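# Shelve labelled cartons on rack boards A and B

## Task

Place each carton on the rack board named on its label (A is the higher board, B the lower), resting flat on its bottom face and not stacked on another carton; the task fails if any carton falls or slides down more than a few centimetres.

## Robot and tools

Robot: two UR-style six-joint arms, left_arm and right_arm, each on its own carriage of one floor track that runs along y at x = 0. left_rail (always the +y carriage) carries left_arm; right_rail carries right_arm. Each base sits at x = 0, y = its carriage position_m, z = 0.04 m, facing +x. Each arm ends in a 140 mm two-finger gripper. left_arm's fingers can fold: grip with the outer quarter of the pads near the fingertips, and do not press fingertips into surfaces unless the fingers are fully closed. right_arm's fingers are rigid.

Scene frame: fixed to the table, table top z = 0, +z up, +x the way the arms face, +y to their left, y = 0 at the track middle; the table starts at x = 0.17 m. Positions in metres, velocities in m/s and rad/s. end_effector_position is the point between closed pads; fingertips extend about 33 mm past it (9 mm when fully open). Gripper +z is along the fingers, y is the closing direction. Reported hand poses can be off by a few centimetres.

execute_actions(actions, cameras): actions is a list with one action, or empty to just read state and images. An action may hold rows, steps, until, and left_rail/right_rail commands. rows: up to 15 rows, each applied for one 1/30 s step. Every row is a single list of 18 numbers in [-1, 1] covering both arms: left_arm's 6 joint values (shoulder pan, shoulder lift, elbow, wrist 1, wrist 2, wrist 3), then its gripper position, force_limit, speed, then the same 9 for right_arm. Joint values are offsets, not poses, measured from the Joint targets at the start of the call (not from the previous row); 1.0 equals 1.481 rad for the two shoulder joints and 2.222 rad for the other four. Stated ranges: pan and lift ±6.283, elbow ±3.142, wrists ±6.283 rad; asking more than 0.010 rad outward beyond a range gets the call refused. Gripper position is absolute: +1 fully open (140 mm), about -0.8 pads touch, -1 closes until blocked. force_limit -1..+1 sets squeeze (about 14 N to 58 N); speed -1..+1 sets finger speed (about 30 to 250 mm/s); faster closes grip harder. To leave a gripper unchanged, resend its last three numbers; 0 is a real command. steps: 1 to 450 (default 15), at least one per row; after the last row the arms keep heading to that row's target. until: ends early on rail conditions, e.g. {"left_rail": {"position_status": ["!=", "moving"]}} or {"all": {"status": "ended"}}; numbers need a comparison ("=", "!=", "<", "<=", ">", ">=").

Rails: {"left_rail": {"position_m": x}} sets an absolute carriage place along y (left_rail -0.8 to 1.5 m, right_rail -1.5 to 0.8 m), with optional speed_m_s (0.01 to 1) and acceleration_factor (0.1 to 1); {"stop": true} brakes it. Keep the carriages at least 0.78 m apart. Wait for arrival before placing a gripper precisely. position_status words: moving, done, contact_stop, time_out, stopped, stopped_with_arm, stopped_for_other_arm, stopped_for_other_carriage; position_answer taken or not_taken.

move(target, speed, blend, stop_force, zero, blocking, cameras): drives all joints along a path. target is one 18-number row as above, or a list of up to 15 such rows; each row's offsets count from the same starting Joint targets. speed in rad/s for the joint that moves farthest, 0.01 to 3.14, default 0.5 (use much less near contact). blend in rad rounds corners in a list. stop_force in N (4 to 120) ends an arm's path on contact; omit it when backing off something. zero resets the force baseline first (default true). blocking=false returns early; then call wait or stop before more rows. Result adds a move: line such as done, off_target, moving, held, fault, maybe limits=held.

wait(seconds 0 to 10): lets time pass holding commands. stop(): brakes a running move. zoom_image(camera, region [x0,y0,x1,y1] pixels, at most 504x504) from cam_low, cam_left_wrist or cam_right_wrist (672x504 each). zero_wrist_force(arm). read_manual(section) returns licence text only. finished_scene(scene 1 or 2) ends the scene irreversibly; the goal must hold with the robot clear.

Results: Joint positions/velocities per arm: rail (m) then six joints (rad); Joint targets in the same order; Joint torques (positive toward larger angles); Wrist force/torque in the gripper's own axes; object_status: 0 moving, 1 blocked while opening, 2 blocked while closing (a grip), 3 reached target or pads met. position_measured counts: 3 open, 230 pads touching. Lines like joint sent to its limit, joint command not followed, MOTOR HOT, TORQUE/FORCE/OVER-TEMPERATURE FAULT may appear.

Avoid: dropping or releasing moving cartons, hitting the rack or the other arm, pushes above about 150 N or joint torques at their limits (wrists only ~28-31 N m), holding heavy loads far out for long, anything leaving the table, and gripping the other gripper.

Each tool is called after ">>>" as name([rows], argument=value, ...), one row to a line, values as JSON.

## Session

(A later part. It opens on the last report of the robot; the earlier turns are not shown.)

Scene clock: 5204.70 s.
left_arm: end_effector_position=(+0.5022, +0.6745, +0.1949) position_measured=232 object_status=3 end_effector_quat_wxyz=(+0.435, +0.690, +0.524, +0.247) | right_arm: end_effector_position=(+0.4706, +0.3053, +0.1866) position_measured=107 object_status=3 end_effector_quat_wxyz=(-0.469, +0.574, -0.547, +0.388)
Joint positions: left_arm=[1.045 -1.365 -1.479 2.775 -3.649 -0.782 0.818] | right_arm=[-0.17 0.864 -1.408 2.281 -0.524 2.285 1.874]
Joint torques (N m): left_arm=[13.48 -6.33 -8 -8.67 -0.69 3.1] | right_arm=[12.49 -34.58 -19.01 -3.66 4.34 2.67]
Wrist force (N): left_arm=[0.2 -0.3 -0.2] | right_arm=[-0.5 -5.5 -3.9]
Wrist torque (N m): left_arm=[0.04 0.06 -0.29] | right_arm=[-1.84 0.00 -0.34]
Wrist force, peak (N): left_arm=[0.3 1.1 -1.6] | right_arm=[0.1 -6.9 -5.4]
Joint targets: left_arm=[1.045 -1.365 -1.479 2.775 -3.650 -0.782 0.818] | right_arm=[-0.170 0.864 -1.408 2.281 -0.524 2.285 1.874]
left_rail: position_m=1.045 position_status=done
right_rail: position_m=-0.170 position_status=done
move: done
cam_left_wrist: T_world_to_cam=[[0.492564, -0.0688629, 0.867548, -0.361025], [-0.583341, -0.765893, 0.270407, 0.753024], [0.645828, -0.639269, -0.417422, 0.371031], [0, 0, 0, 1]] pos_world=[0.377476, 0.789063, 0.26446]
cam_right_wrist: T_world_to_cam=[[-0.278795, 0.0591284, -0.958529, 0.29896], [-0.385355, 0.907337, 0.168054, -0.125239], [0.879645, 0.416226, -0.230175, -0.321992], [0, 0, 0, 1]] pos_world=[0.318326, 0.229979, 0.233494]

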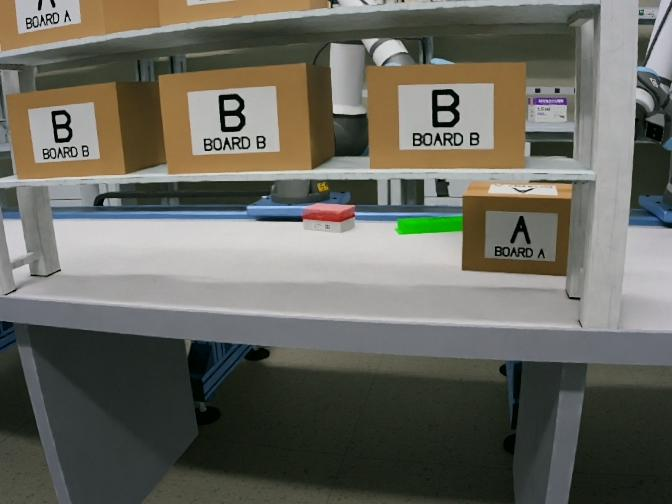

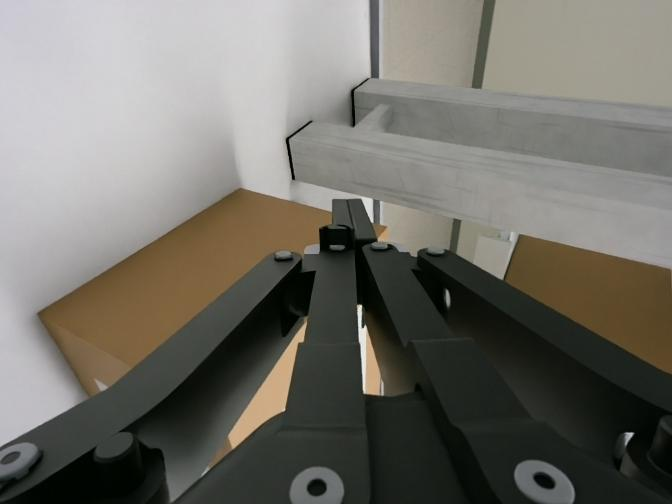

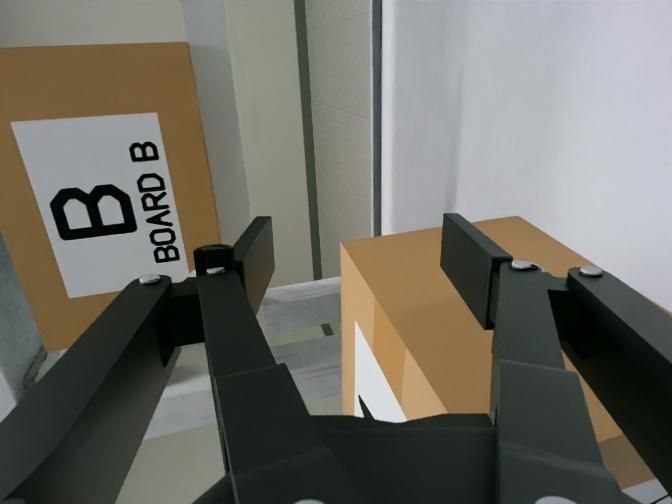

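>>> move(target=[0,0.298055,0.004307,-0.202966,0,0,-1,-1,-0.5,0,0.117265,0.019532,-0.097691,0,0,0.18,-1,-0.5], speed=0.3)

Scene clock: 5335.37 s.
left_arm: end_effector_position=(+0.5022, +0.6746, +0.0999) position_measured=232 object_status=3 end_effector_quat_wxyz=(+0.435, +0.690, +0.524, +0.247) | right_arm: end_effector_position=(+0.4706, +0.3053, +0.0915) position_measured=107 object_status=3 end_effector_quat_wxyz=(-0.469, +0.574, -0.547, +0.388)
Joint positions: left_arm=[1.045 -1.365 -1.038 2.785 -4.1 -0.782 0.818] | right_arm=[-0.17 0.864 -1.234 2.325 -0.741 2.285 1.874]
Joint torques (N m): left_arm=[11.68 -25.31 15.4 -8.91 0.11 2.97] | right_arm=[10.71 -39.73 -11.22 -3.75 3.79 2.67]
Wrist force (N): left_arm=[0.2 -0.3 -0.1] | right_arm=[-0.3 -5.9 -3.7]
Wrist torque (N m): left_arm=[0.05 0.06 -0.28] | right_arm=[-1.89 -0.07 -0.30]
Wrist force, peak (N): left_arm=[0.4 -0.9 0.1] | right_arm=[-0.4 -6.4 -4.0]
Joint targets: left_arm=[1.045 -1.365 -1.037 2.785 -4.101 -0.782 0.818] | right_arm=[-0.170 0.864 -1.234 2.325 -0.741 2.285 1.874]
left_rail: position_m=1.045 position_status=done
right_rail: position_m=-0.170 position_status=done
move: done
cam_left_wrist: T_world_to_cam=[[0.492577, -0.0689835, 0.86753, -0.278428], [-0.583314, -0.765954, 0.270295, 0.778796], [0.645843, -0.639183, -0.417531, 0.331279], [0, 0, 0, 1]] pos_world=[0.377476, 0.789063, 0.16936]
cam_right_wrist: T_world_to_cam=[[-0.278843, 0.0590014, -0.958523, 0.207943], [-0.385366, 0.90735, 0.167958, -0.10926], [0.879625, 0.416216, -0.230271, -0.343837], [0, 0, 0, 1]] pos_world=[0.318326, 0.229978, 0.138493]

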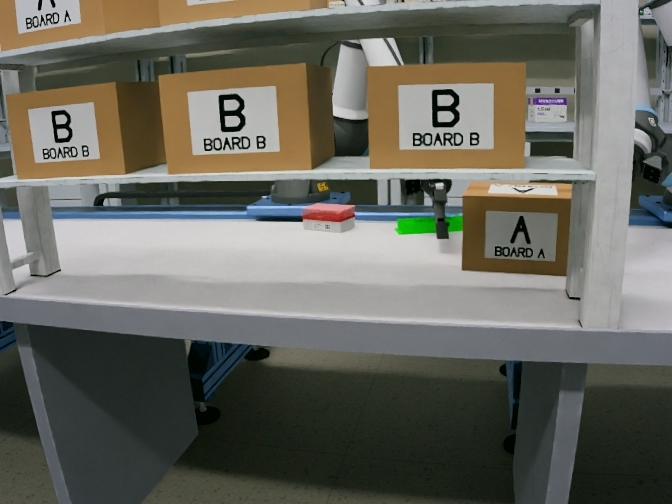

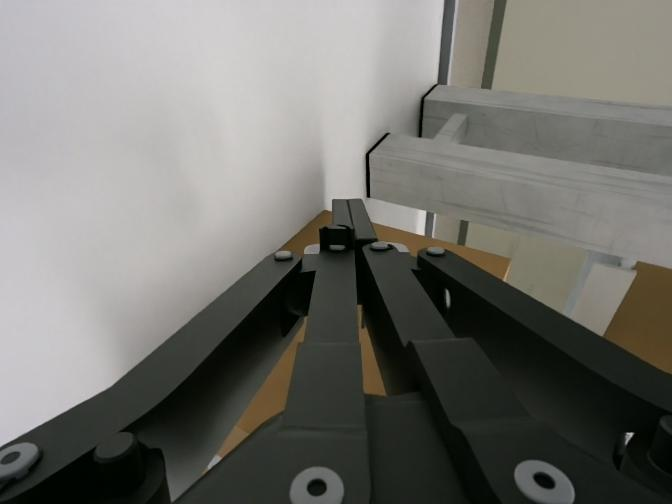

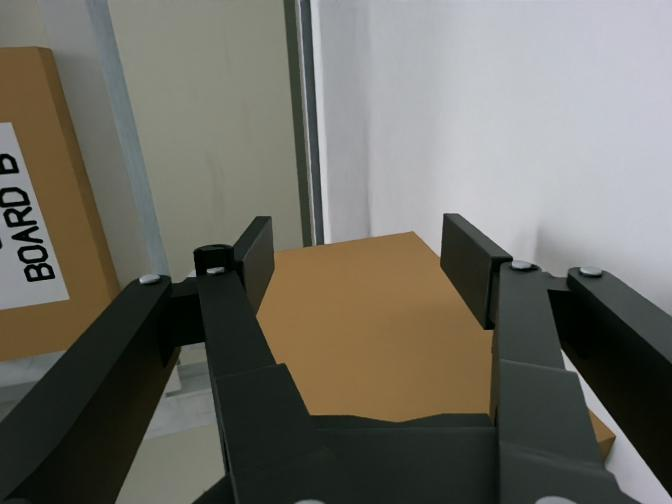

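>>> move([
  [-0.015928,-0.013511,-0.015702,0.032511,0.007282,-0.010882,-1,-1,-0.5,0.019730,0.018022,-0.020788,0.012889,0.012588,0.006265,0.18,-1,-0.5],
  [-0.026502,-0.020878,-0.027808,0.054896,0.012133,-0.018294,-1,-1,-0.5,0.035888,0.033552,-0.038924,0.024257,0.022660,0.011499,0.18,-1,-0.5],
  [-0.033707,-0.025037,-0.037120,0.070734,0.015401,-0.023429,-1,-1,-0.5,0.047171,0.045159,-0.052619,0.032867,0.029671,0.015288,0.18,-1,-0.5],
  [-0.038197,-0.027218,-0.043456,0.080905,0.017421,-0.026674,-1,-1,-0.5,0.054348,0.052856,-0.061782,0.038650,0.034127,0.017768,0.18,-1,-0.5],
], speed=0.05, blend=[0.005,0.005,0.005,0], stop_force=6)

Scene clock: 5358.17 s.
left_arm: end_effector_position=(+0.4979, +0.6214, +0.0997) position_measured=232 object_status=3 end_effector_quat_wxyz=(+0.435, +0.690, +0.524, +0.247) | right_arm: end_effector_position=(+0.4752, +0.3540, +0.0915) position_measured=107 object_status=3 end_effector_quat_wxyz=(-0.469, +0.574, -0.547, +0.388)
Joint positions: left_arm=[1.045 -1.408 -1.071 2.714 -3.964 -0.752 0.772] | right_arm=[-0.17 0.924 -1.178 2.226 -0.679 2.342 1.903]
Joint torques (N m): left_arm=[8.77 -27.58 8.22 -7.71 -1.94 1.71] | right_arm=[-15.04 -71.31 -13.92 -2.06 -1.09 -1.04]
Wrist force (N): left_arm=[3.7 1.5 0.2] | right_arm=[0.0 -5.9 -3.8]
Wrist torque (N m): left_arm=[0.06 0.25 -0.32] | right_arm=[-1.67 0.10 -0.35]
Wrist force, peak (N): left_arm=[11.6 -3.4 -4.0] | right_arm=[9.5 -11.6 -7.9]
Joint targets: left_arm=[1.045 -1.408 -1.071 2.714 -3.964 -0.752 0.772] | right_arm=[-0.170 0.924 -1.178 2.226 -0.679 2.342 1.903]
left_rail: position_m=1.045 position_status=done
right_rail: position_m=-0.170 position_status=done
move: contact (left_arm, right_arm); path passed 2 of 4 targets; left_arm: the wrist 1 is farthest, 0.042 rad from its target; right_arm: the elbow is farthest, 0.038 rad from its target
cam_left_wrist: T_world_to_cam=[[0.49271, -0.0690751, 0.867448, -0.279861], [-0.583407, -0.76585, 0.27039, 0.735508], [0.645658, -0.639298, -0.41764, 0.300183], [0, 0, 0, 1]] pos_world=[0.373175, 0.735864, 0.16926]
cam_right_wrist: T_world_to_cam=[[-0.278766, 0.0592746, -0.958528, 0.206151], [-0.384855, 0.90755, 0.168048, -0.15198], [0.879873, 0.41574, -0.230182, -0.368178], [0, 0, 0, 1]] pos_world=[0.322927, 0.278777, 0.138394]

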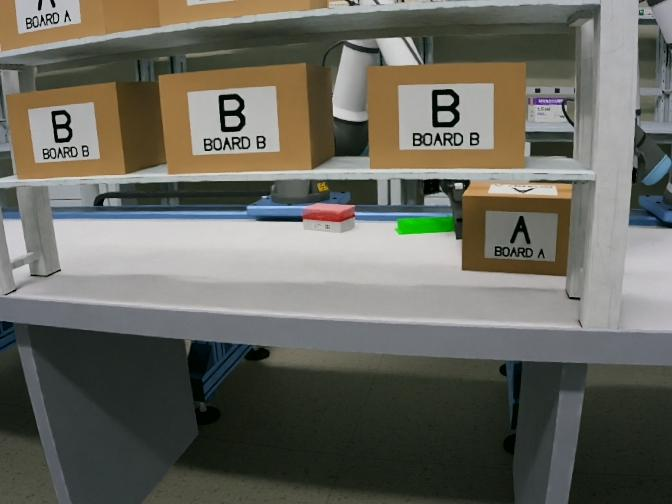

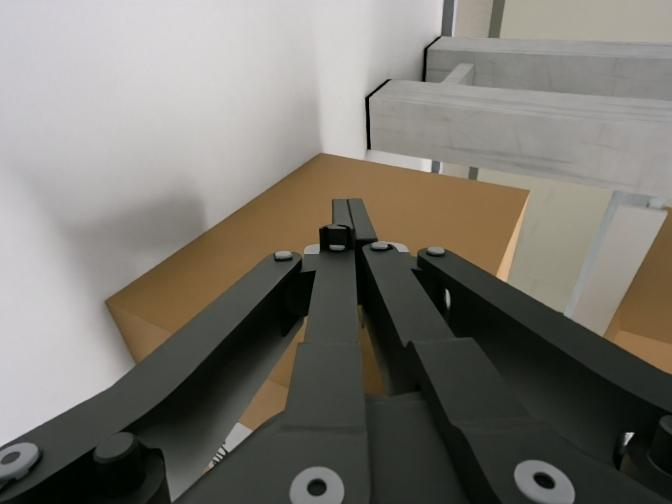

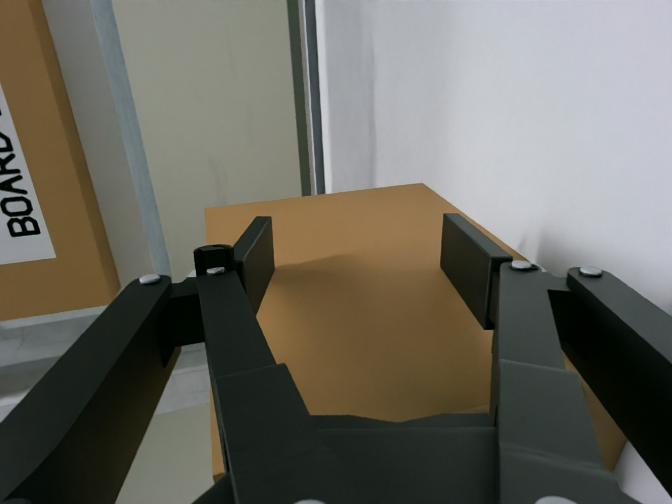

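>>> move(target=[-0.002304,-0.001332,-0.002979,0.005068,0.001046,-0.001644,-1,-1,-0.5,0.003611,0.003714,-0.004383,0.002754,0.002244,0.001212,0.18,-1,-0.5], speed=0.02, cameras=[])

Scene clock: 5379.87 s.
left_arm: end_effector_position=(+0.4975, +0.6168, +0.0997) position_measured=232 object_status=3 end_effector_quat_wxyz=(+0.435, +0.690, +0.524, +0.247) | right_arm: end_effector_position=(+0.4756, +0.3586, +0.0915) position_measured=107 object_status=3 end_effector_quat_wxyz=(-0.469, +0.574, -0.547, +0.388)
Joint positions: left_arm=[1.045 -1.412 -1.073 2.708 -3.953 -0.75 0.769] | right_arm=[-0.17 0.929 -1.172 2.216 -0.673 2.347 1.906]
Joint torques (N m): left_arm=[-32.48 -79.44 -40.64 -4.66 -0.7 -2.95] | right_arm=[24.76 -49.15 -44.18 -0.32 -3.21 1.61]
Wrist force (N): left_arm=[34.0 -11.3 -5.5] | right_arm=[31.2 -9.1 -11.1]
Wrist torque (N m): left_arm=[0.44 1.39 -0.17] | right_arm=[-1.24 0.64 0.62]
Wrist force, peak (N): left_arm=[34.0 -11.3 -5.5] | right_arm=[31.2 -9.1 -11.1]
Joint targets: left_arm=[1.045 -1.412 -1.073 2.708 -3.952 -0.750 0.769] | right_arm=[-0.170 0.929 -1.172 2.216 -0.673 2.347 1.906]
left_rail: position_m=1.045 position_status=done
right_rail: position_m=-0.170 position_status=done
move: done

>>> move(target=[-0.001440,-0.000833,-0.001862,0.003167,0.000653,-0.001027,-1,-1,-0.5,0.002257,0.002321,-0.002739,0.001721,0.001403,0.000757,0.18,-1,-0.5], speed=0.02, cameras=[])

Scene clock: 5388.47 s.
left_arm: end_effector_position=(+0.4973, +0.6139, +0.0997) position_measured=232 object_status=3 end_effector_quat_wxyz=(+0.435, +0.690, +0.524, +0.247) | right_arm: end_effector_position=(+0.4758, +0.3616, +0.0914) position_measured=107 object_status=3 end_effector_quat_wxyz=(-0.469, +0.574, -0.547, +0.389)
Joint positions: left_arm=[1.045 -1.414 -1.074 2.704 -3.946 -0.749 0.767] | right_arm=[-0.17 0.932 -1.169 2.21 -0.669 2.35 1.908]
Joint torques (N m): left_arm=[-60.49 -86.98 -72.07 -6.76 -7.54 -2.81] | right_arm=[43.73 -48.65 -63.38 -4.31 -13.01 1.16]
Wrist force (N): left_arm=[78.4 -11.4 -17.9] | right_arm=[71.5 -15.4 -22.9]
Wrist torque (N m): left_arm=[0.40 2.93 -0.18] | right_arm=[-0.84 1.33 0.66]
Wrist force, peak (N): left_arm=[78.4 -11.4 -17.9] | right_arm=[71.5 -15.4 -22.9]
Joint targets: left_arm=[1.045 -1.414 -1.074 2.703 -3.945 -0.749 0.766] | right_arm=[-0.170 0.932 -1.169 2.210 -0.669 2.350 1.908]
left_rail: position_m=1.045 position_status=done
right_rail: position_m=-0.170 position_status=done
move: done

>>> move([
  [0,-0.117522,0.001274,0.077057,0,0,-1,-1,-0.5,0,-0.051614,-0.006661,0.041062,0,0,0.18,-1,-0.5],
  [0,-0.219359,-0.002732,0.148938,0,0,-1,-1,-0.5,0,-0.094240,-0.015194,0.078006,0,0,0.18,-1,-0.5],
  [0,-0.325098,-0.012700,0.229383,0,0,-1,-1,-0.5,0,-0.138055,-0.027601,0.119617,0,0,0.18,-1,-0.5],
  [0,-0.417063,-0.027736,0.305716,0,0,-1,-1,-0.5,0,-0.177137,-0.042831,0.160896,0,0,0.18,-1,-0.5],
  [0,-0.493457,-0.047003,0.375900,0,0,-1,-1,-0.5,0,-0.211330,-0.060734,0.201589,0,0,0.18,-1,-0.5],
  [0,-0.554618,-0.069680,0.439343,0,0,-1,-1,-0.5,0,-0.240560,-0.081170,0.241508,0,0,0.18,-1,-0.5],
], speed=[0.14,0.18,0.2,0.2,0.2,0.18], blend=[0.01,0.01,0.01,0.01,0.01,0], cameras=["cam_low","cam_left_wrist"])

Scene clock: 5468.40 s.
left_arm: end_effector_position=(+0.4973, +0.6130, +0.1083) position_measured=232 object_status=3 end_effector_quat_wxyz=(+0.435, +0.690, +0.524, +0.247) | right_arm: end_effector_position=(+0.4762, +0.3564, +0.0942) position_measured=107 object_status=3 end_effector_quat_wxyz=(-0.466, +0.571, -0.549, +0.393)
Joint positions: left_arm=[1.045 -1.414 -1.107 2.704 -3.913 -0.749 0.766] | right_arm=[-0.17 0.932 -1.173 2.211 -0.663 2.363 1.908]
Joint torques (N m): left_arm=[-27.96 -76.66 -45.65 -10.4 -5.45 -2.73] | right_arm=[21.57 -62.6 -50.14 -5.51 -5.8 0.05]
Wrist force (N): left_arm=[44.8 -15.4 -6.7] | right_arm=[45.1 -4.8 -9.3]
Wrist torque (N m): left_arm=[0.49 1.80 -0.08] | right_arm=[-1.41 0.88 1.68]
Wrist force, peak (N): left_arm=[83.0 -11.3 -19.7] | right_arm=[82.0 -3.3 -16.2]
Joint targets: left_arm=[1.045 -1.414 -1.107 2.704 -3.913 -0.749 0.766] | right_arm=[-0.170 0.932 -1.173 2.211 -0.663 2.363 1.908]
Tool commands: left_gripper/position=-1.0 left_gripper/force_limit=-1.0 left_gripper/speed=-0.5 right_gripper/position=+0.176471 right_gripper/force_limit=-1.0 right_gripper/speed=-0.498039
TORQUE FAULT: the external load on joint 6 (wrist 2) of the right arm reached its load limit, and that arm stopped for 10 seconds. A torque fault puts only its own arm into a fault stop. That arm's remaining commands of this call were not run. Before the stop ended, the hold on joint 6 (wrist 2) of that arm was turned back by 0.7 degrees, the way its load pushed it. That arm's target is now where it stood when the stop ended, not its last command. That arm keeps its grip as last carried out and accepts commands again: back off and push less far. That arm stops again whenever a joint's load reaches its limit.
left_rail: position_m=1.045 position_status=done
right_rail: position_m=-0.170 position_status=done
move: fault (right_arm), off_target (left_arm; braked at the fault stop of right_arm); path passed 0 of 6 targets; left_arm: the wrist 1 is farthest, 0.944 rad from its target; right_arm: the wrist 1 is farthest, 0.531 rad from its target
cam_left_wrist: T_world_to_cam=[[0.492705, -0.0690807, 0.86745, -0.28765], [-0.58341, -0.765849, 0.270383, 0.72646], [0.645658, -0.639298, -0.41764, 0.298727], [0, 0, 0, 1]] pos_world=[0.372675, 0.727464, 0.17786]

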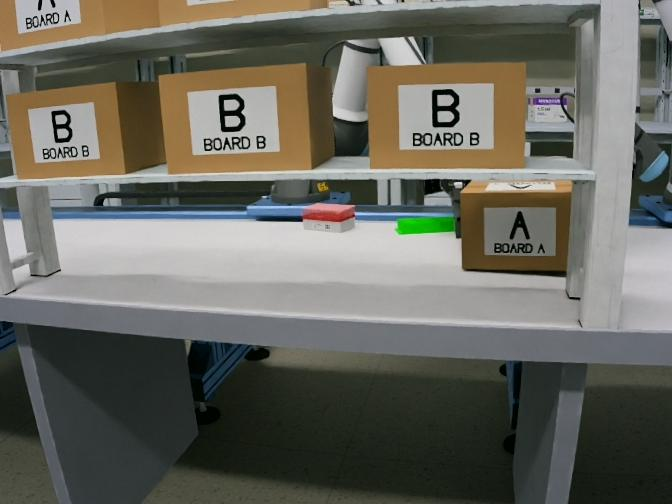

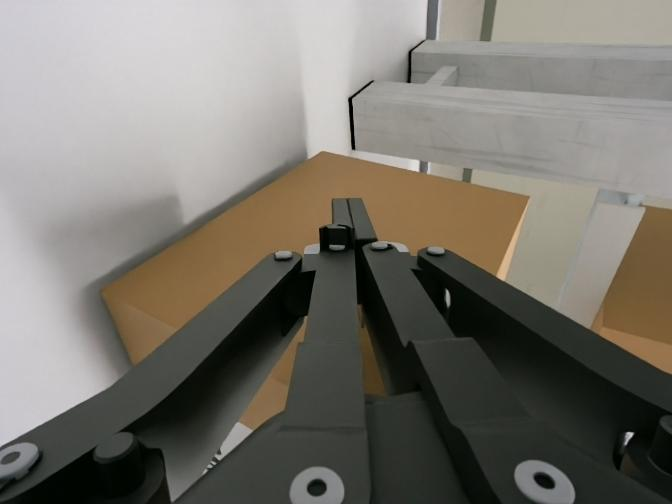

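>>> execute_actions(actions=[], cameras=["cam_low","cam_right_wrist"])

>>> zoom_image(camera="cam_low", region=[430, 150, 620, 300])

Scene clock: 5493.87 s.
left_arm: end_effector_position=(+0.4973, +0.6130, +0.1082) position_measured=232 object_status=3 end_effector_quat_wxyz=(+0.435, +0.690, +0.524, +0.247) | right_arm: end_effector_position=(+0.4762, +0.3564, +0.0942) position_measured=107 object_status=3 end_effector_quat_wxyz=(-0.466, +0.571, -0.549, +0.393)
Joint positions: left_arm=[1.045 -1.414 -1.107 2.704 -3.913 -0.749 0.766] | right_arm=[-0.17 0.932 -1.173 2.211 -0.663 2.363 1.908]
Joint velocities: within noise
Joint torques (N m): left_arm=[-28.76 -47.58 -28.38 -10.84 -5.28 -2.21] | right_arm=[33.65 -62.82 -48.85 -11.71 -21.17 -4.15]
Wrist force (N): left_arm=[44.5 -16.0 -5.6] | right_arm=[44.9 -3.8 -8.4]
Wrist torque (N m): left_arm=[0.51 1.77 -0.09] | right_arm=[-1.40 0.92 1.64]
Wrist force, peak (N): left_arm=[44.8 -16.1 -6.2] | right_arm=[45.0 -5.2 -9.3]
Joint targets: left_arm=[1.045 -1.414 -1.107 2.704 -3.913 -0.749 0.766] | right_arm=[-0.170 0.932 -1.173 2.211 -0.663 2.363 1.908]
Tool commands: left_gripper/position=-1.0 left_gripper/force_limit=-1.0 left_gripper/speed=-0.5 right_gripper/position=+0.176471 right_gripper/force_limit=-1.0 right_gripper/speed=-0.498039
left_rail: position_m=1.045 position_status=done
right_rail: position_m=-0.170 position_status=done
camera_calibration:
cam_right_wrist: T_world_to_cam=[[-0.275737, 0.0583009, -0.959464, 0.20797], [-0.373597, 0.913183, 0.162855, -0.161183], [0.885661, 0.403358, -0.230017, -0.367791], [0, 0, 0, 1]] pos_world=[0.322865, 0.283416, 0.141191]
Images, in order (width x height): cam_low 672x504, cam_right_wrist 672x504.

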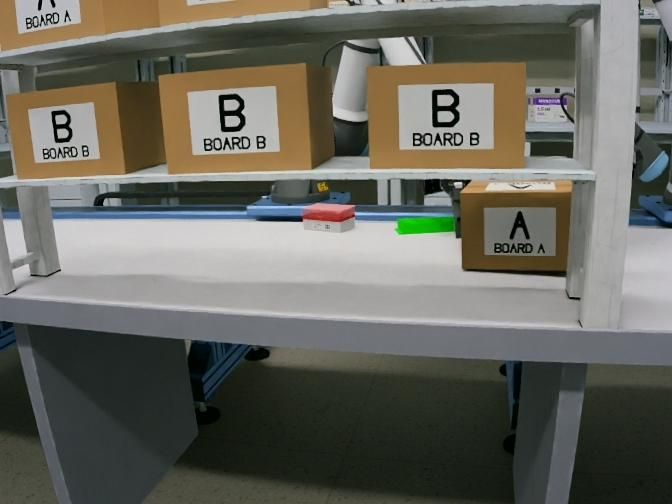

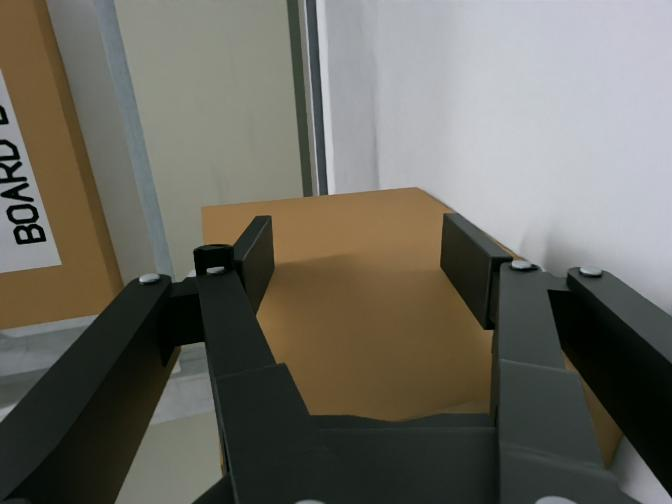

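Scaled by 2.653.

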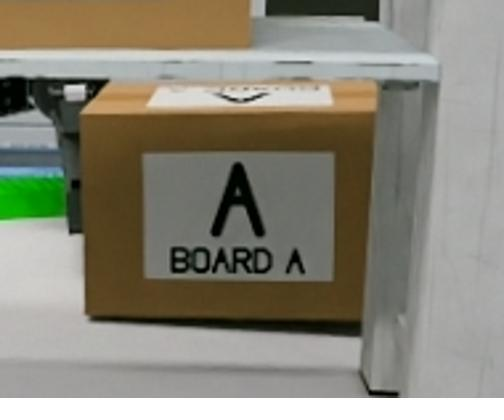

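>>> move(target=[0,0.022080,-0.000225,-0.014716,0,0,-1,-1,-0.5,0,0.002633,-0.000360,-0.002745,0,0,0.18,-1,-0.5], speed=0.02, stop_force=12, cameras=["cam_low"])

Scene clock: 5526.63 s.
left_arm: end_effector_position=(+0.4972, +0.6135, +0.0999) position_measured=232 object_status=3 end_effector_quat_wxyz=(+0.435, +0.690, +0.524, +0.247) | right_arm: end_effector_position=(+0.4770, +0.3575, +0.0929) position_measured=107 object_status=3 end_effector_quat_wxyz=(-0.467, +0.571, -0.549, +0.393)
Joint positions: left_arm=[1.045 -1.414 -1.074 2.703 -3.946 -0.749 0.766] | right_arm=[-0.17 0.932 -1.169 2.21 -0.669 2.363 1.908]
Joint torques (N m): left_arm=[-29.65 -34.86 -47.75 -15.57 -5.58 -2.41] | right_arm=[28.18 -53.6 -49.59 -13.4 -17.6 -1.02]
Wrist force (N): left_arm=[48.9 -3.4 -8.2] | right_arm=[40.4 -7.7 -11.3]
Wrist torque (N m): left_arm=[0.16 1.88 -0.28] | right_arm=[-2.68 0.81 -0.31]
Wrist force, peak (N): left_arm=[49.0 -2.8 -9.1] | right_arm=[45.0 -4.5 -9.4]
Joint targets: left_arm=[1.045 -1.414 -1.074 2.703 -3.946 -0.749 0.766] | right_arm=[-0.170 0.932 -1.169 2.210 -0.669 2.363 1.908]
left_rail: position_m=1.045 position_status=done
right_rail: position_m=-0.170 position_status=done
move: done

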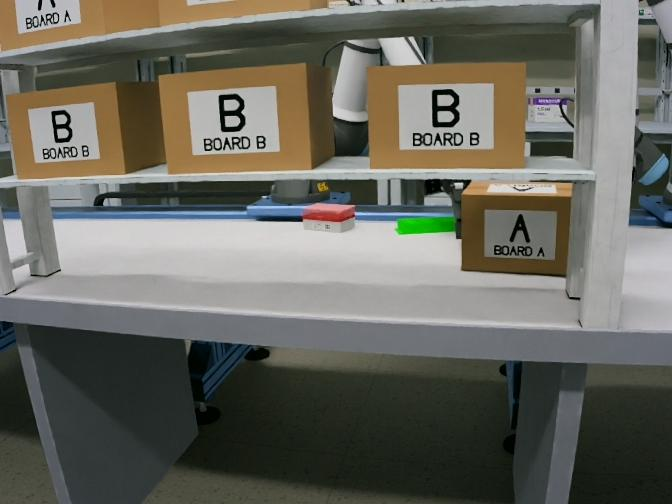

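>>> move(target=[0,0,0,0,0,0,-1,-1,-0.5,-0.001323,-0.001486,0.002156,-0.001413,-0.006868,-0.000639,0.18,-1,-0.5], speed=0.015, cameras=[])

Scene clock: 5544.97 s.
left_arm: end_effector_position=(+0.4972, +0.6135, +0.0999) position_measured=232 object_status=3 end_effector_quat_wxyz=(+0.435, +0.690, +0.524, +0.247) | right_arm: end_effector_position=(+0.4757, +0.3594, +0.0915) position_measured=107 object_status=3 end_effector_quat_wxyz=(-0.469, +0.574, -0.547, +0.389)
Joint positions: left_arm=[1.045 -1.414 -1.074 2.703 -3.946 -0.749 0.766] | right_arm=[-0.17 0.93 -1.171 2.215 -0.672 2.348 1.907]
Joint torques (N m): left_arm=[-30.43 -40.46 -43.79 -13.95 -5.7 -2.28] | right_arm=[21.3 -62.48 -33.76 -11.24 -34.2 -3.22]
Wrist force (N): left_arm=[55.0 -10.7 -12.3] | right_arm=[64.6 -32.6 -6.8]
Wrist torque (N m): left_arm=[0.41 2.07 -0.19] | right_arm=[-2.35 1.43 0.26]
Wrist force, peak (N): left_arm=[55.0 -10.7 -12.3] | right_arm=[64.6 -32.6 -6.8]
Joint targets: left_arm=[1.045 -1.414 -1.074 2.703 -3.946 -0.749 0.766] | right_arm=[-0.170 0.930 -1.171 2.215 -0.673 2.348 1.906]
left_rail: position_m=1.045 position_status=done
right_rail: position_m=-0.170 position_status=done
move: done

>>> move(target=[0,0,0,0,0,0,-1,-1,-0.5,0,-0.001377,-0.000178,0.001095,0,0,0.18,-1,-0.5], speed=0.01, cameras=[])

Scene clock: 5554.20 s.
left_arm: end_effector_position=(+0.4972, +0.6135, +0.0999) position_measured=232 object_status=3 end_effector_quat_wxyz=(+0.435, +0.690, +0.524, +0.247) | right_arm: end_effector_position=(+0.4756, +0.3595, +0.0925) position_measured=107 object_status=3 end_effector_quat_wxyz=(-0.469, +0.574, -0.547, +0.389)
Joint positions: left_arm=[1.045 -1.414 -1.074 2.703 -3.946 -0.749 0.766] | right_arm=[-0.17 0.93 -1.173 2.214 -0.67 2.348 1.906]
Joint torques (N m): left_arm=[-31.32 -64.65 -41.57 -12.54 -5.63 -2.13] | right_arm=[43.4 -74.79 -57.98 -4 -28.32 -2.75]
Wrist force (N): left_arm=[58.4 -11.3 -11.6] | right_arm=[63.7 -13.8 -10.3]
Wrist torque (N m): left_arm=[0.36 2.12 -0.19] | right_arm=[-2.21 1.35 0.06]
Wrist force, peak (N): left_arm=[58.4 -11.3 -11.6] | right_arm=[65.8 -33.9 -6.7]
Joint targets: left_arm=[1.045 -1.414 -1.074 2.703 -3.946 -0.749 0.766] | right_arm=[-0.170 0.930 -1.173 2.214 -0.670 2.348 1.906]
left_rail: position_m=1.045 position_status=done
right_rail: position_m=-0.170 position_status=done
move: done

>>> move([
  [0,-0.058751,0.001400,0.037759,0,0,-1,-1,-0.5,0,-0.026253,-0.002939,0.020437,0,0,0.18,-1,-0.5],
  [0,-0.117522,0.001274,0.077057,0,0,-1,-1,-0.5,0,-0.051614,-0.006661,0.041062,0,0,0.18,-1,-0.5],
], speed=0.08, blend=[0.005,0], cameras=["cam_low"])

Scene clock: 5587.47 s.
left_arm: end_effector_position=(+0.4972, +0.6135, +0.1449) position_measured=232 object_status=3 end_effector_quat_wxyz=(+0.435, +0.690, +0.524, +0.247) | right_arm: end_effector_position=(+0.4756, +0.3595, +0.1375) position_measured=107 object_status=3 end_effector_quat_wxyz=(-0.469, +0.574, -0.547, +0.389)
Joint positions: left_arm=[1.045 -1.414 -1.248 2.706 -3.775 -0.749 0.766] | right_arm=[-0.17 0.93 -1.249 2.199 -0.579 2.348 1.906]
Joint torques (N m): left_arm=[-28.7 -75.16 -66.56 -6.91 -5.74 -2.33] | right_arm=[30.92 -79.49 -66.45 -4.93 -10.54 -1.16]
Wrist force (N): left_arm=[59.1 -11.0 -11.0] | right_arm=[60.2 -0.4 -12.6]
Wrist torque (N m): left_arm=[0.43 2.31 -0.18] | right_arm=[-1.75 1.19 0.34]
Wrist force, peak (N): left_arm=[64.5 -12.1 -11.7] | right_arm=[65.2 -13.3 -11.2]
Joint targets: left_arm=[1.045 -1.414 -1.248 2.706 -3.775 -0.749 0.766] | right_arm=[-0.170 0.930 -1.250 2.199 -0.579 2.348 1.906]
left_rail: position_m=1.045 position_status=done
right_rail: position_m=-0.170 position_status=done
move: done

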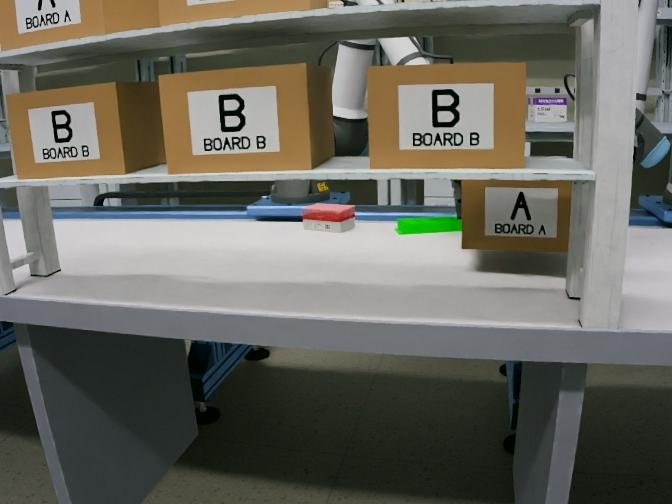

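>>> move([
  [0,-0.051533,-0.001400,0.035747,0,0,-1,-1,-0.5,0,-0.021728,-0.003965,0.018448,0,0,0.18,-1,-0.5],
  [0,-0.101837,-0.004006,0.071881,0,0,-1,-1,-0.5,0,-0.042626,-0.008533,0.036944,0,0,0.18,-1,-0.5],
  [0,-0.150290,-0.007764,0.107934,0,0,-1,-1,-0.5,0,-0.062660,-0.013686,0.055450,0,0,0.18,-1,-0.5],
  [0,-0.207576,-0.013974,0.152326,0,0,-1,-1,-0.5,0,-0.086441,-0.020940,0.078555,0,0,0.18,-1,-0.5],
  [0,-0.299541,-0.029010,0.228659,0,0,-1,-1,-0.5,0,-0.125523,-0.036170,0.119834,0,0,0.18,-1,-0.5],
  [0,-0.375935,-0.048277,0.298843,0,0,-1,-1,-0.5,0,-0.159716,-0.054073,0.160527,0,0,0.18,-1,-0.5],
  [0,-0.437096,-0.070954,0.362286,0,0,-1,-1,-0.5,0,-0.188946,-0.074509,0.200446,0,0,0.18,-1,-0.5],
], speed=[0.14,0.16,0.18,0.18,0.2,0.2,0.18], blend=[0.01,0.01,0.01,0.01,0.01,0.01,0], cameras=["cam_low"])

Scene clock: 5610.67 s.
left_arm: end_effector_position=(+0.4972, +0.6137, +0.3652) position_measured=232 object_status=3 end_effector_quat_wxyz=(+0.435, +0.690, +0.524, +0.247) | right_arm: end_effector_position=(+0.4755, +0.3593, +0.3569) position_measured=107 object_status=3 end_effector_quat_wxyz=(-0.469, +0.574, -0.547, +0.389)
Joint positions: left_arm=[1.045 -1.414 -1.896 2.549 -2.97 -0.749 0.766] | right_arm=[-0.17 0.93 -1.529 2.034 -0.134 2.348 1.906]
Joint torques (N m): left_arm=[-30.46 -32.2 -90.06 -6.91 -7.75 -2.26] | right_arm=[16.07 -56.97 -69.33 -5.12 -13.57 0.55]
Wrist force (N): left_arm=[58.1 -12.0 -10.0] | right_arm=[58.6 0.2 -12.3]
Wrist torque (N m): left_arm=[0.40 2.17 -0.18] | right_arm=[-1.74 1.18 0.40]
Wrist force, peak (N): left_arm=[69.5 -13.0 -13.2] | right_arm=[70.4 -1.0 -13.8]
Joint targets: left_arm=[1.045 -1.414 -1.896 2.549 -2.970 -0.749 0.766] | right_arm=[-0.170 0.930 -1.529 2.034 -0.133 2.348 1.906]
left_rail: position_m=1.045 position_status=done
right_rail: position_m=-0.170 position_status=done
move: done

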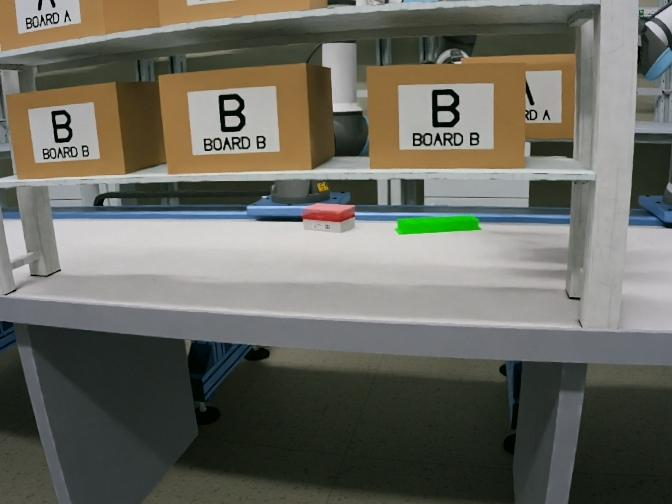

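>>> move([
  [-0.017853,-0.012350,-0.038380,0.065522,0.015050,-0.025446,-1,-1,-0.5,-0.035658,-0.062498,0.004136,0.026400,-0.032372,-0.016458,0.18,-1,-0.5],
  [-0.032890,-0.013619,-0.078636,0.125797,0.028186,-0.050513,-1,-1,-0.5,-0.076131,-0.121634,0.003519,0.056656,-0.068042,-0.032282,0.18,-1,-0.5],
  [-0.045618,-0.006637,-0.120648,0.182543,0.039707,-0.075311,-1,-1,-0.5,-0.122181,-0.176394,-0.001737,0.089932,-0.107493,-0.047691,0.18,-1,-0.5],
  [-0.056435,0.006651,-0.164397,0.237088,0.049829,-0.099982,-1,-1,-0.5,-0.174740,-0.225800,-0.011530,0.125477,-0.151305,-0.062943,0.18,-1,-0.5],
  [-0.065652,0.025091,-0.210004,0.290275,0.058722,-0.124541,-1,-1,-0.5,-0.234841,-0.269075,-0.025648,0.162637,-0.200135,-0.078303,0.18,-1,-0.5],
  [-0.073552,0.047887,-0.257646,0.342795,0.066535,-0.149019,-1,-1,-0.5,-0.303552,-0.305544,-0.043888,0.200932,-0.254649,-0.094113,0.18,-1,-0.5],
], speed=0.15, blend=[0.01,0.01,0.01,0.01,0.01,0], cameras=["cam_low"])

Scene clock: 5746.67 s.
left_arm: end_effector_position=(+0.4837, +0.4606, +0.6133) position_measured=232 object_status=3 end_effector_quat_wxyz=(+0.416, +0.650, +0.572, +0.277) | right_arm: end_effector_position=(+0.4984, +0.2055, +0.6049) position_measured=107 object_status=3 end_effector_quat_wxyz=(-0.496, +0.612, -0.504, +0.354) end_effector_velocity=(-0.001, +0.000, +0.001) end_effector_angular_velocity=(-0.004, -0.001, +0.002)
Joint positions: left_arm=[1.045 -1.523 -1.825 1.976 -2.208 -0.601 0.435] | right_arm=[-0.17 0.48 -1.982 1.936 0.313 1.782 1.697]
Joint velocities: left_arm=[within noise] | right_arm=[0 -0.001 -0.002 -0.001 0.002 -0.002 -0.005]
Joint torques (N m): left_arm=[-51.36 12.91 -94.34 -9.11 -1.03 -3.31] | right_arm=[28.97 -12.64 -57.96 -3.46 -37.49 -4.44]
Wrist force (N): left_arm=[73.5 -15.0 -14.3] | right_arm=[74.7 -4.3 -15.4]
Wrist torque (N m): left_arm=[0.48 2.74 -0.13] | right_arm=[-1.52 1.50 1.19]
Wrist force, peak (N): left_arm=[74.9 -15.7 -14.4] | right_arm=[76.3 -3.4 -15.0]
Joint targets: left_arm=[1.045 -1.523 -1.825 1.976 -2.208 -0.601 0.435] | right_arm=[-0.170 0.480 -1.982 1.936 0.313 1.782 1.697]
left_rail: position_m=1.045 position_status=done
right_rail: position_m=-0.170 position_status=done
move: done

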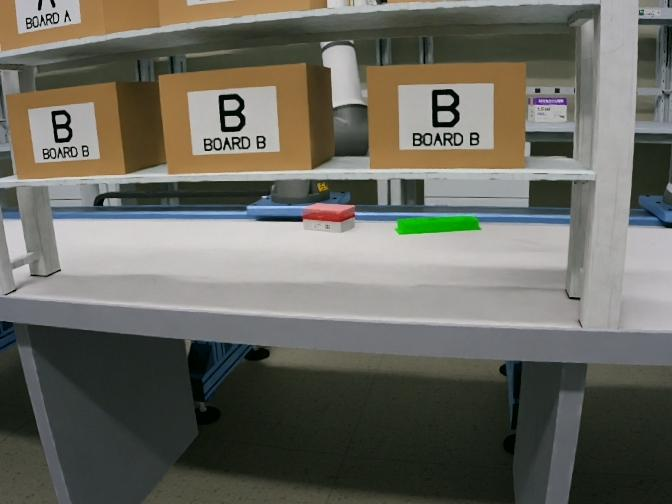

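>>> move([
  [0.051229,0.028069,-0.006454,-0.053488,-0.017327,0.050644,-1,-1,-0.5,-0.039662,0.029507,-0.011751,-0.009203,-0.025504,-0.007079,0.18,-1,-0.5],
  [0.106313,0.061999,-0.017813,-0.103038,-0.038695,0.099217,-1,-1,-0.5,-0.074497,0.067103,-0.027912,-0.018893,-0.047916,-0.013191,0.18,-1,-0.5],
  [0.158285,0.097427,-0.032849,-0.142435,-0.060923,0.139887,-1,-1,-0.5,-0.102579,0.107184,-0.046701,-0.027228,-0.065990,-0.018069,0.18,-1,-0.5],
  [0.206968,0.133876,-0.051062,-0.173267,-0.083258,0.174059,-1,-1,-0.5,-0.125510,0.149007,-0.068047,-0.033951,-0.080747,-0.022034,0.18,-1,-0.5],
  [0.252303,0.171013,-0.072079,-0.196881,-0.105113,0.202871,-1,-1,-0.5,-0.144470,0.192005,-0.091877,-0.038839,-0.092957,-0.025306,0.18,-1,-0.5],
  [0.285274,0.200290,-0.090221,-0.211008,-0.121544,0.222268,-1,-1,-0.5,-0.157036,0.226043,-0.112115,-0.041278,-0.101049,-0.027471,0.18,-1,-0.5],
], speed=0.16, blend=[0.01,0.01,0.01,0.01,0.01,0], cameras=["cam_low"])

Scene clock: 5879.80 s.
left_arm: end_effector_position=(+0.7386, +0.4607, +0.6133) position_measured=232 object_status=3 end_effector_quat_wxyz=(+0.416, +0.650, +0.572, +0.277) | right_arm: end_effector_position=(+0.7533, +0.2048, +0.6050) position_measured=107 object_status=3 end_effector_quat_wxyz=(-0.496, +0.612, -0.504, +0.354)
Joint positions: left_arm=[1.045 -1.1 -1.528 1.776 -2.677 -0.871 0.929] | right_arm=[-0.17 0.248 -1.647 1.687 0.221 1.558 1.636]
Joint torques (N m): left_arm=[-21.12 -26.94 -84.38 -18.04 -16.19 3.03] | right_arm=[20.58 -30.88 -56.86 -10.55 -25.94 -3.27]
Wrist force (N): left_arm=[48.0 -11.2 -7.3] | right_arm=[47.7 -0.7 -10.0]
Wrist torque (N m): left_arm=[0.39 1.82 -0.14] | right_arm=[-1.82 1.07 0.51]
Wrist force, peak (N): left_arm=[74.9 -15.0 -13.9] | right_arm=[75.8 -3.7 -15.4]
Joint targets: left_arm=[1.045 -1.100 -1.528 1.776 -2.677 -0.871 0.929] | right_arm=[-0.170 0.248 -1.647 1.687 0.221 1.558 1.636]
left_rail: position_m=1.045 position_status=done
right_rail: position_m=-0.170 position_status=done
move: done

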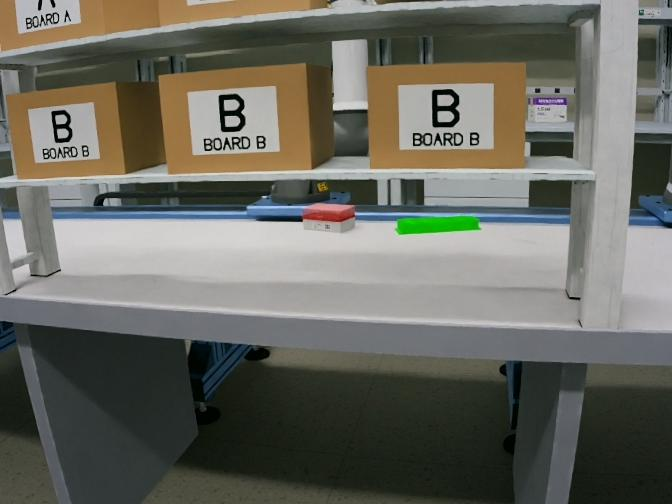

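>>> move(target=[0,0.010932,0.020981,-0.028267,0,0,-1,-1,-0.5,0,0.002802,0.025914,-0.027781,0,0,0.18,-1,-0.5], speed=0.03, stop_force=10)

Scene clock: 5895.37 s.
left_arm: end_effector_position=(+0.7388, +0.4606, +0.5802) position_measured=232 object_status=3 end_effector_quat_wxyz=(+0.416, +0.650, +0.572, +0.277) | right_arm: end_effector_position=(+0.7537, +0.2048, +0.5771) position_measured=107 object_status=3 end_effector_quat_wxyz=(-0.496, +0.612, -0.504, +0.354)
Joint positions: left_arm=[1.045 -1.1 -1.513 1.82 -2.736 -0.871 0.929] | right_arm=[-0.17 0.248 -1.644 1.733 0.172 1.558 1.636]
Joint torques (N m): left_arm=[-27.11 -68.33 -78.84 -4.32 -15.8 2.58] | right_arm=[27.98 -52.11 -56.94 -3.25 -22.81 1.44]
Wrist force (N): left_arm=[47.8 -3.9 -9.6] | right_arm=[49.4 -2.6 -13.3]
Wrist torque (N m): left_arm=[0.26 1.79 -0.27] | right_arm=[-2.73 0.91 -1.17]
Wrist force, peak (N): left_arm=[53.0 -3.1 -9.6] | right_arm=[52.0 -1.1 -10.8]
Joint targets: left_arm=[1.045 -1.100 -1.513 1.820 -2.736 -0.871 0.929] | right_arm=[-0.170 0.248 -1.644 1.733 0.172 1.558 1.636]
left_rail: position_m=1.045 position_status=done
right_rail: position_m=-0.170 position_status=done
move: contact (left_arm, right_arm); right_arm: the wrist 1 is farthest, 0.012 rad from its target
cam_left_wrist: T_world_to_cam=[[0.497332, 0.00289368, 0.867556, -0.863211], [-0.467503, -0.84149, 0.270806, 0.572068], [0.730823, -0.540266, -0.417147, 0.133759], [0, 0, 0, 1]] pos_world=[0.598992, 0.556153, 0.649761]
cam_right_wrist: T_world_to_cam=[[-0.283832, 0.0186167, -0.958693, 0.770296], [-0.510942, 0.84311, 0.167642, 0.117424], [0.811405, 0.537419, -0.229789, -0.412974], [0, 0, 0, 1]] pos_world=[0.61372, 0.108598, 0.623895]

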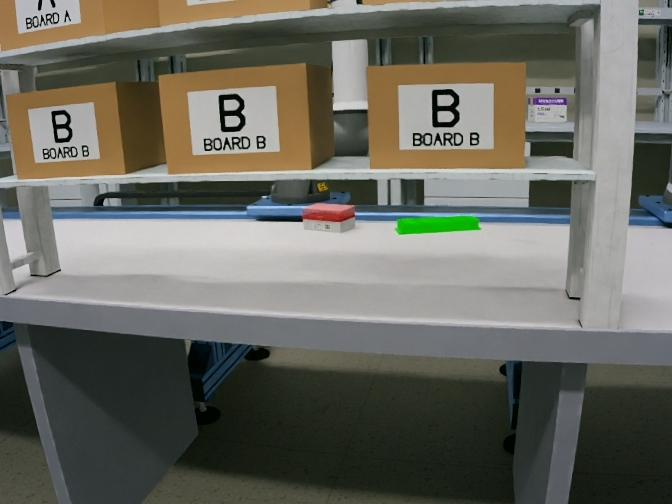

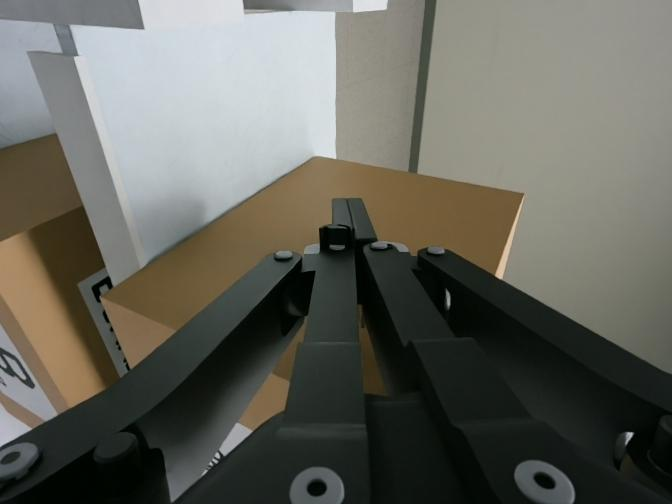

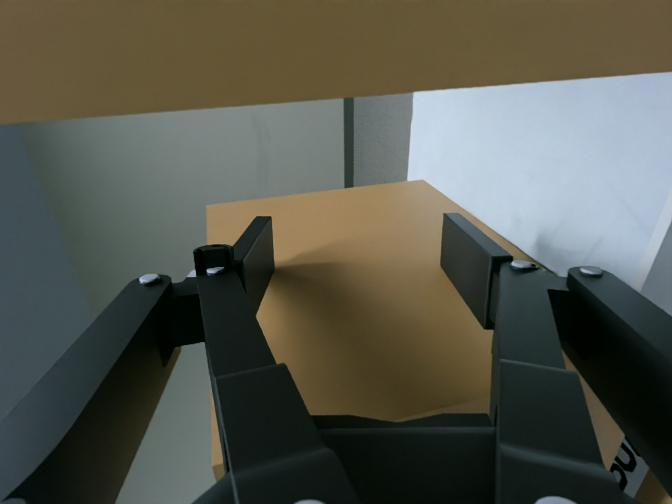

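>>> move([
  [0.006253,-0.012519,0.009122,-0.003056,-0.003159,0.003537,-1,-1,-0.5,-0.020365,-0.008690,0.005306,0.000585,-0.013110,-0.003519,0.18,-1,-0.5],
  [-0.073329,-0.083896,0.042912,0.043321,0.035936,-0.044928,-1,-1,-0.5,-0.004733,-0.094841,0.045644,0.017583,-0.003047,-0.000824,0.18,-1,-0.5],
  [-0.157110,-0.177441,0.064635,0.128290,0.073735,-0.105378,-1,-1,-0.5,0.014301,-0.181128,0.062669,0.058051,0.009208,0.002462,0.18,-1,-0.5],
  [-0.240891,-0.270986,0.086358,0.213259,0.111534,-0.165828,-1,-1,-0.5,0.033335,-0.267415,0.079694,0.098519,0.021463,0.005748,0.18,-1,-0.5],
], speed=[0.03,0.25,0.3,0.4], blend=[0,0.01,0.01,0])

Scene clock: 5985.13 s.
left_arm: end_effector_position=(+0.5129, +0.5268, +0.6445) position_measured=232 object_status=3 end_effector_quat_wxyz=(+0.424, +0.649, +0.566, +0.280) | right_arm: end_effector_position=(+0.5144, +0.1573, +0.6375) position_measured=107 object_status=3 end_effector_quat_wxyz=(-0.496, +0.612, -0.504, +0.354)
Joint positions: left_arm=[1.045 -1.457 -1.914 2.011 -2.262 -0.623 0.561] | right_arm=[-0.17 0.297 -2.04 1.91 0.39 1.605 1.649]
Joint torques (N m): left_arm=[-16.07 -42.14 -43.67 -0.93 5.27 -2.98] | right_arm=[12.18 -18.13 -35.16 1.33 3.6 2.6]
Wrist force (N): left_arm=[0.1 -0.4 -0.5] | right_arm=[-4.2 -3.9 -3.0]
Wrist torque (N m): left_arm=[0.05 0.05 -0.30] | right_arm=[-1.44 0.83 -0.30]
Wrist force, peak (N): left_arm=[48.0 -3.8 -9.9] | right_arm=[50.0 -1.5 -12.5]
Joint targets: left_arm=[1.045 -1.457 -1.914 2.012 -2.262 -0.623 0.561] | right_arm=[-0.170 0.297 -2.040 1.910 0.391 1.605 1.649]
left_rail: position_m=1.045 position_status=done
right_rail: position_m=-0.170 position_status=done
move: done
cam_left_wrist: T_world_to_cam=[[0.481354, 0.00294565, 0.876521, -0.804441], [-0.478785, -0.836746, 0.265744, 0.511186], [0.734209, -0.547583, -0.401361, 0.353283], [0, 0, 0, 1]] pos_world=[0.372586, 0.623554, 0.711059]
cam_right_wrist: T_world_to_cam=[[-0.283527, 0.0187051, -0.958782, 0.761109], [-0.510968, 0.843113, 0.167549, 0.0252354], [0.811495, 0.537411, -0.229487, -0.179585], [0, 0, 0, 1]] pos_world=[0.374421, 0.0609978, 0.684297]

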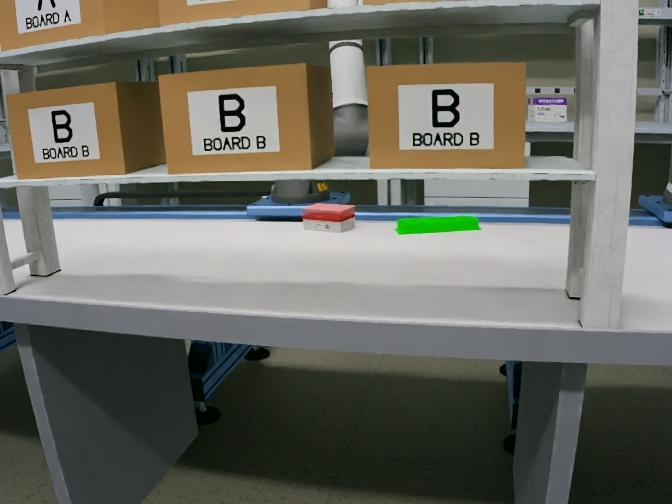

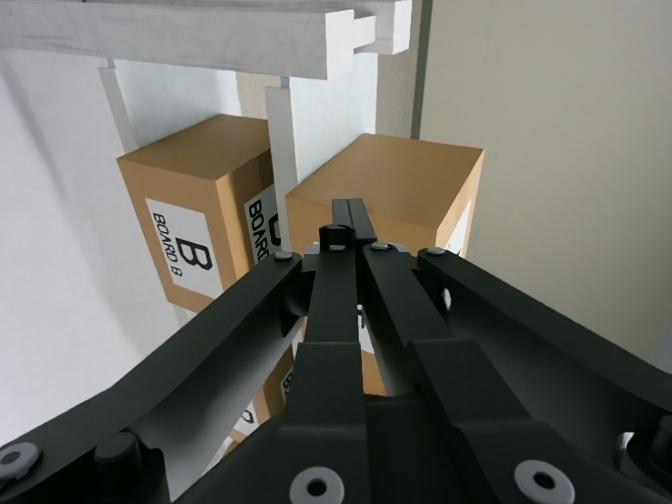

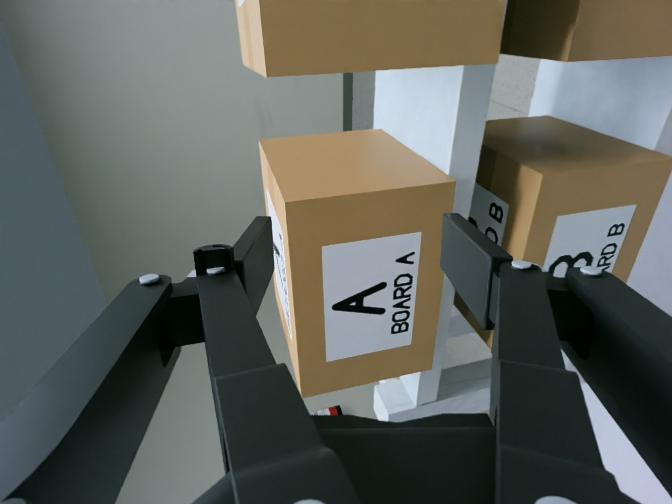

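>>> finished_scene(scene=1)

The scene is finished: the task was done.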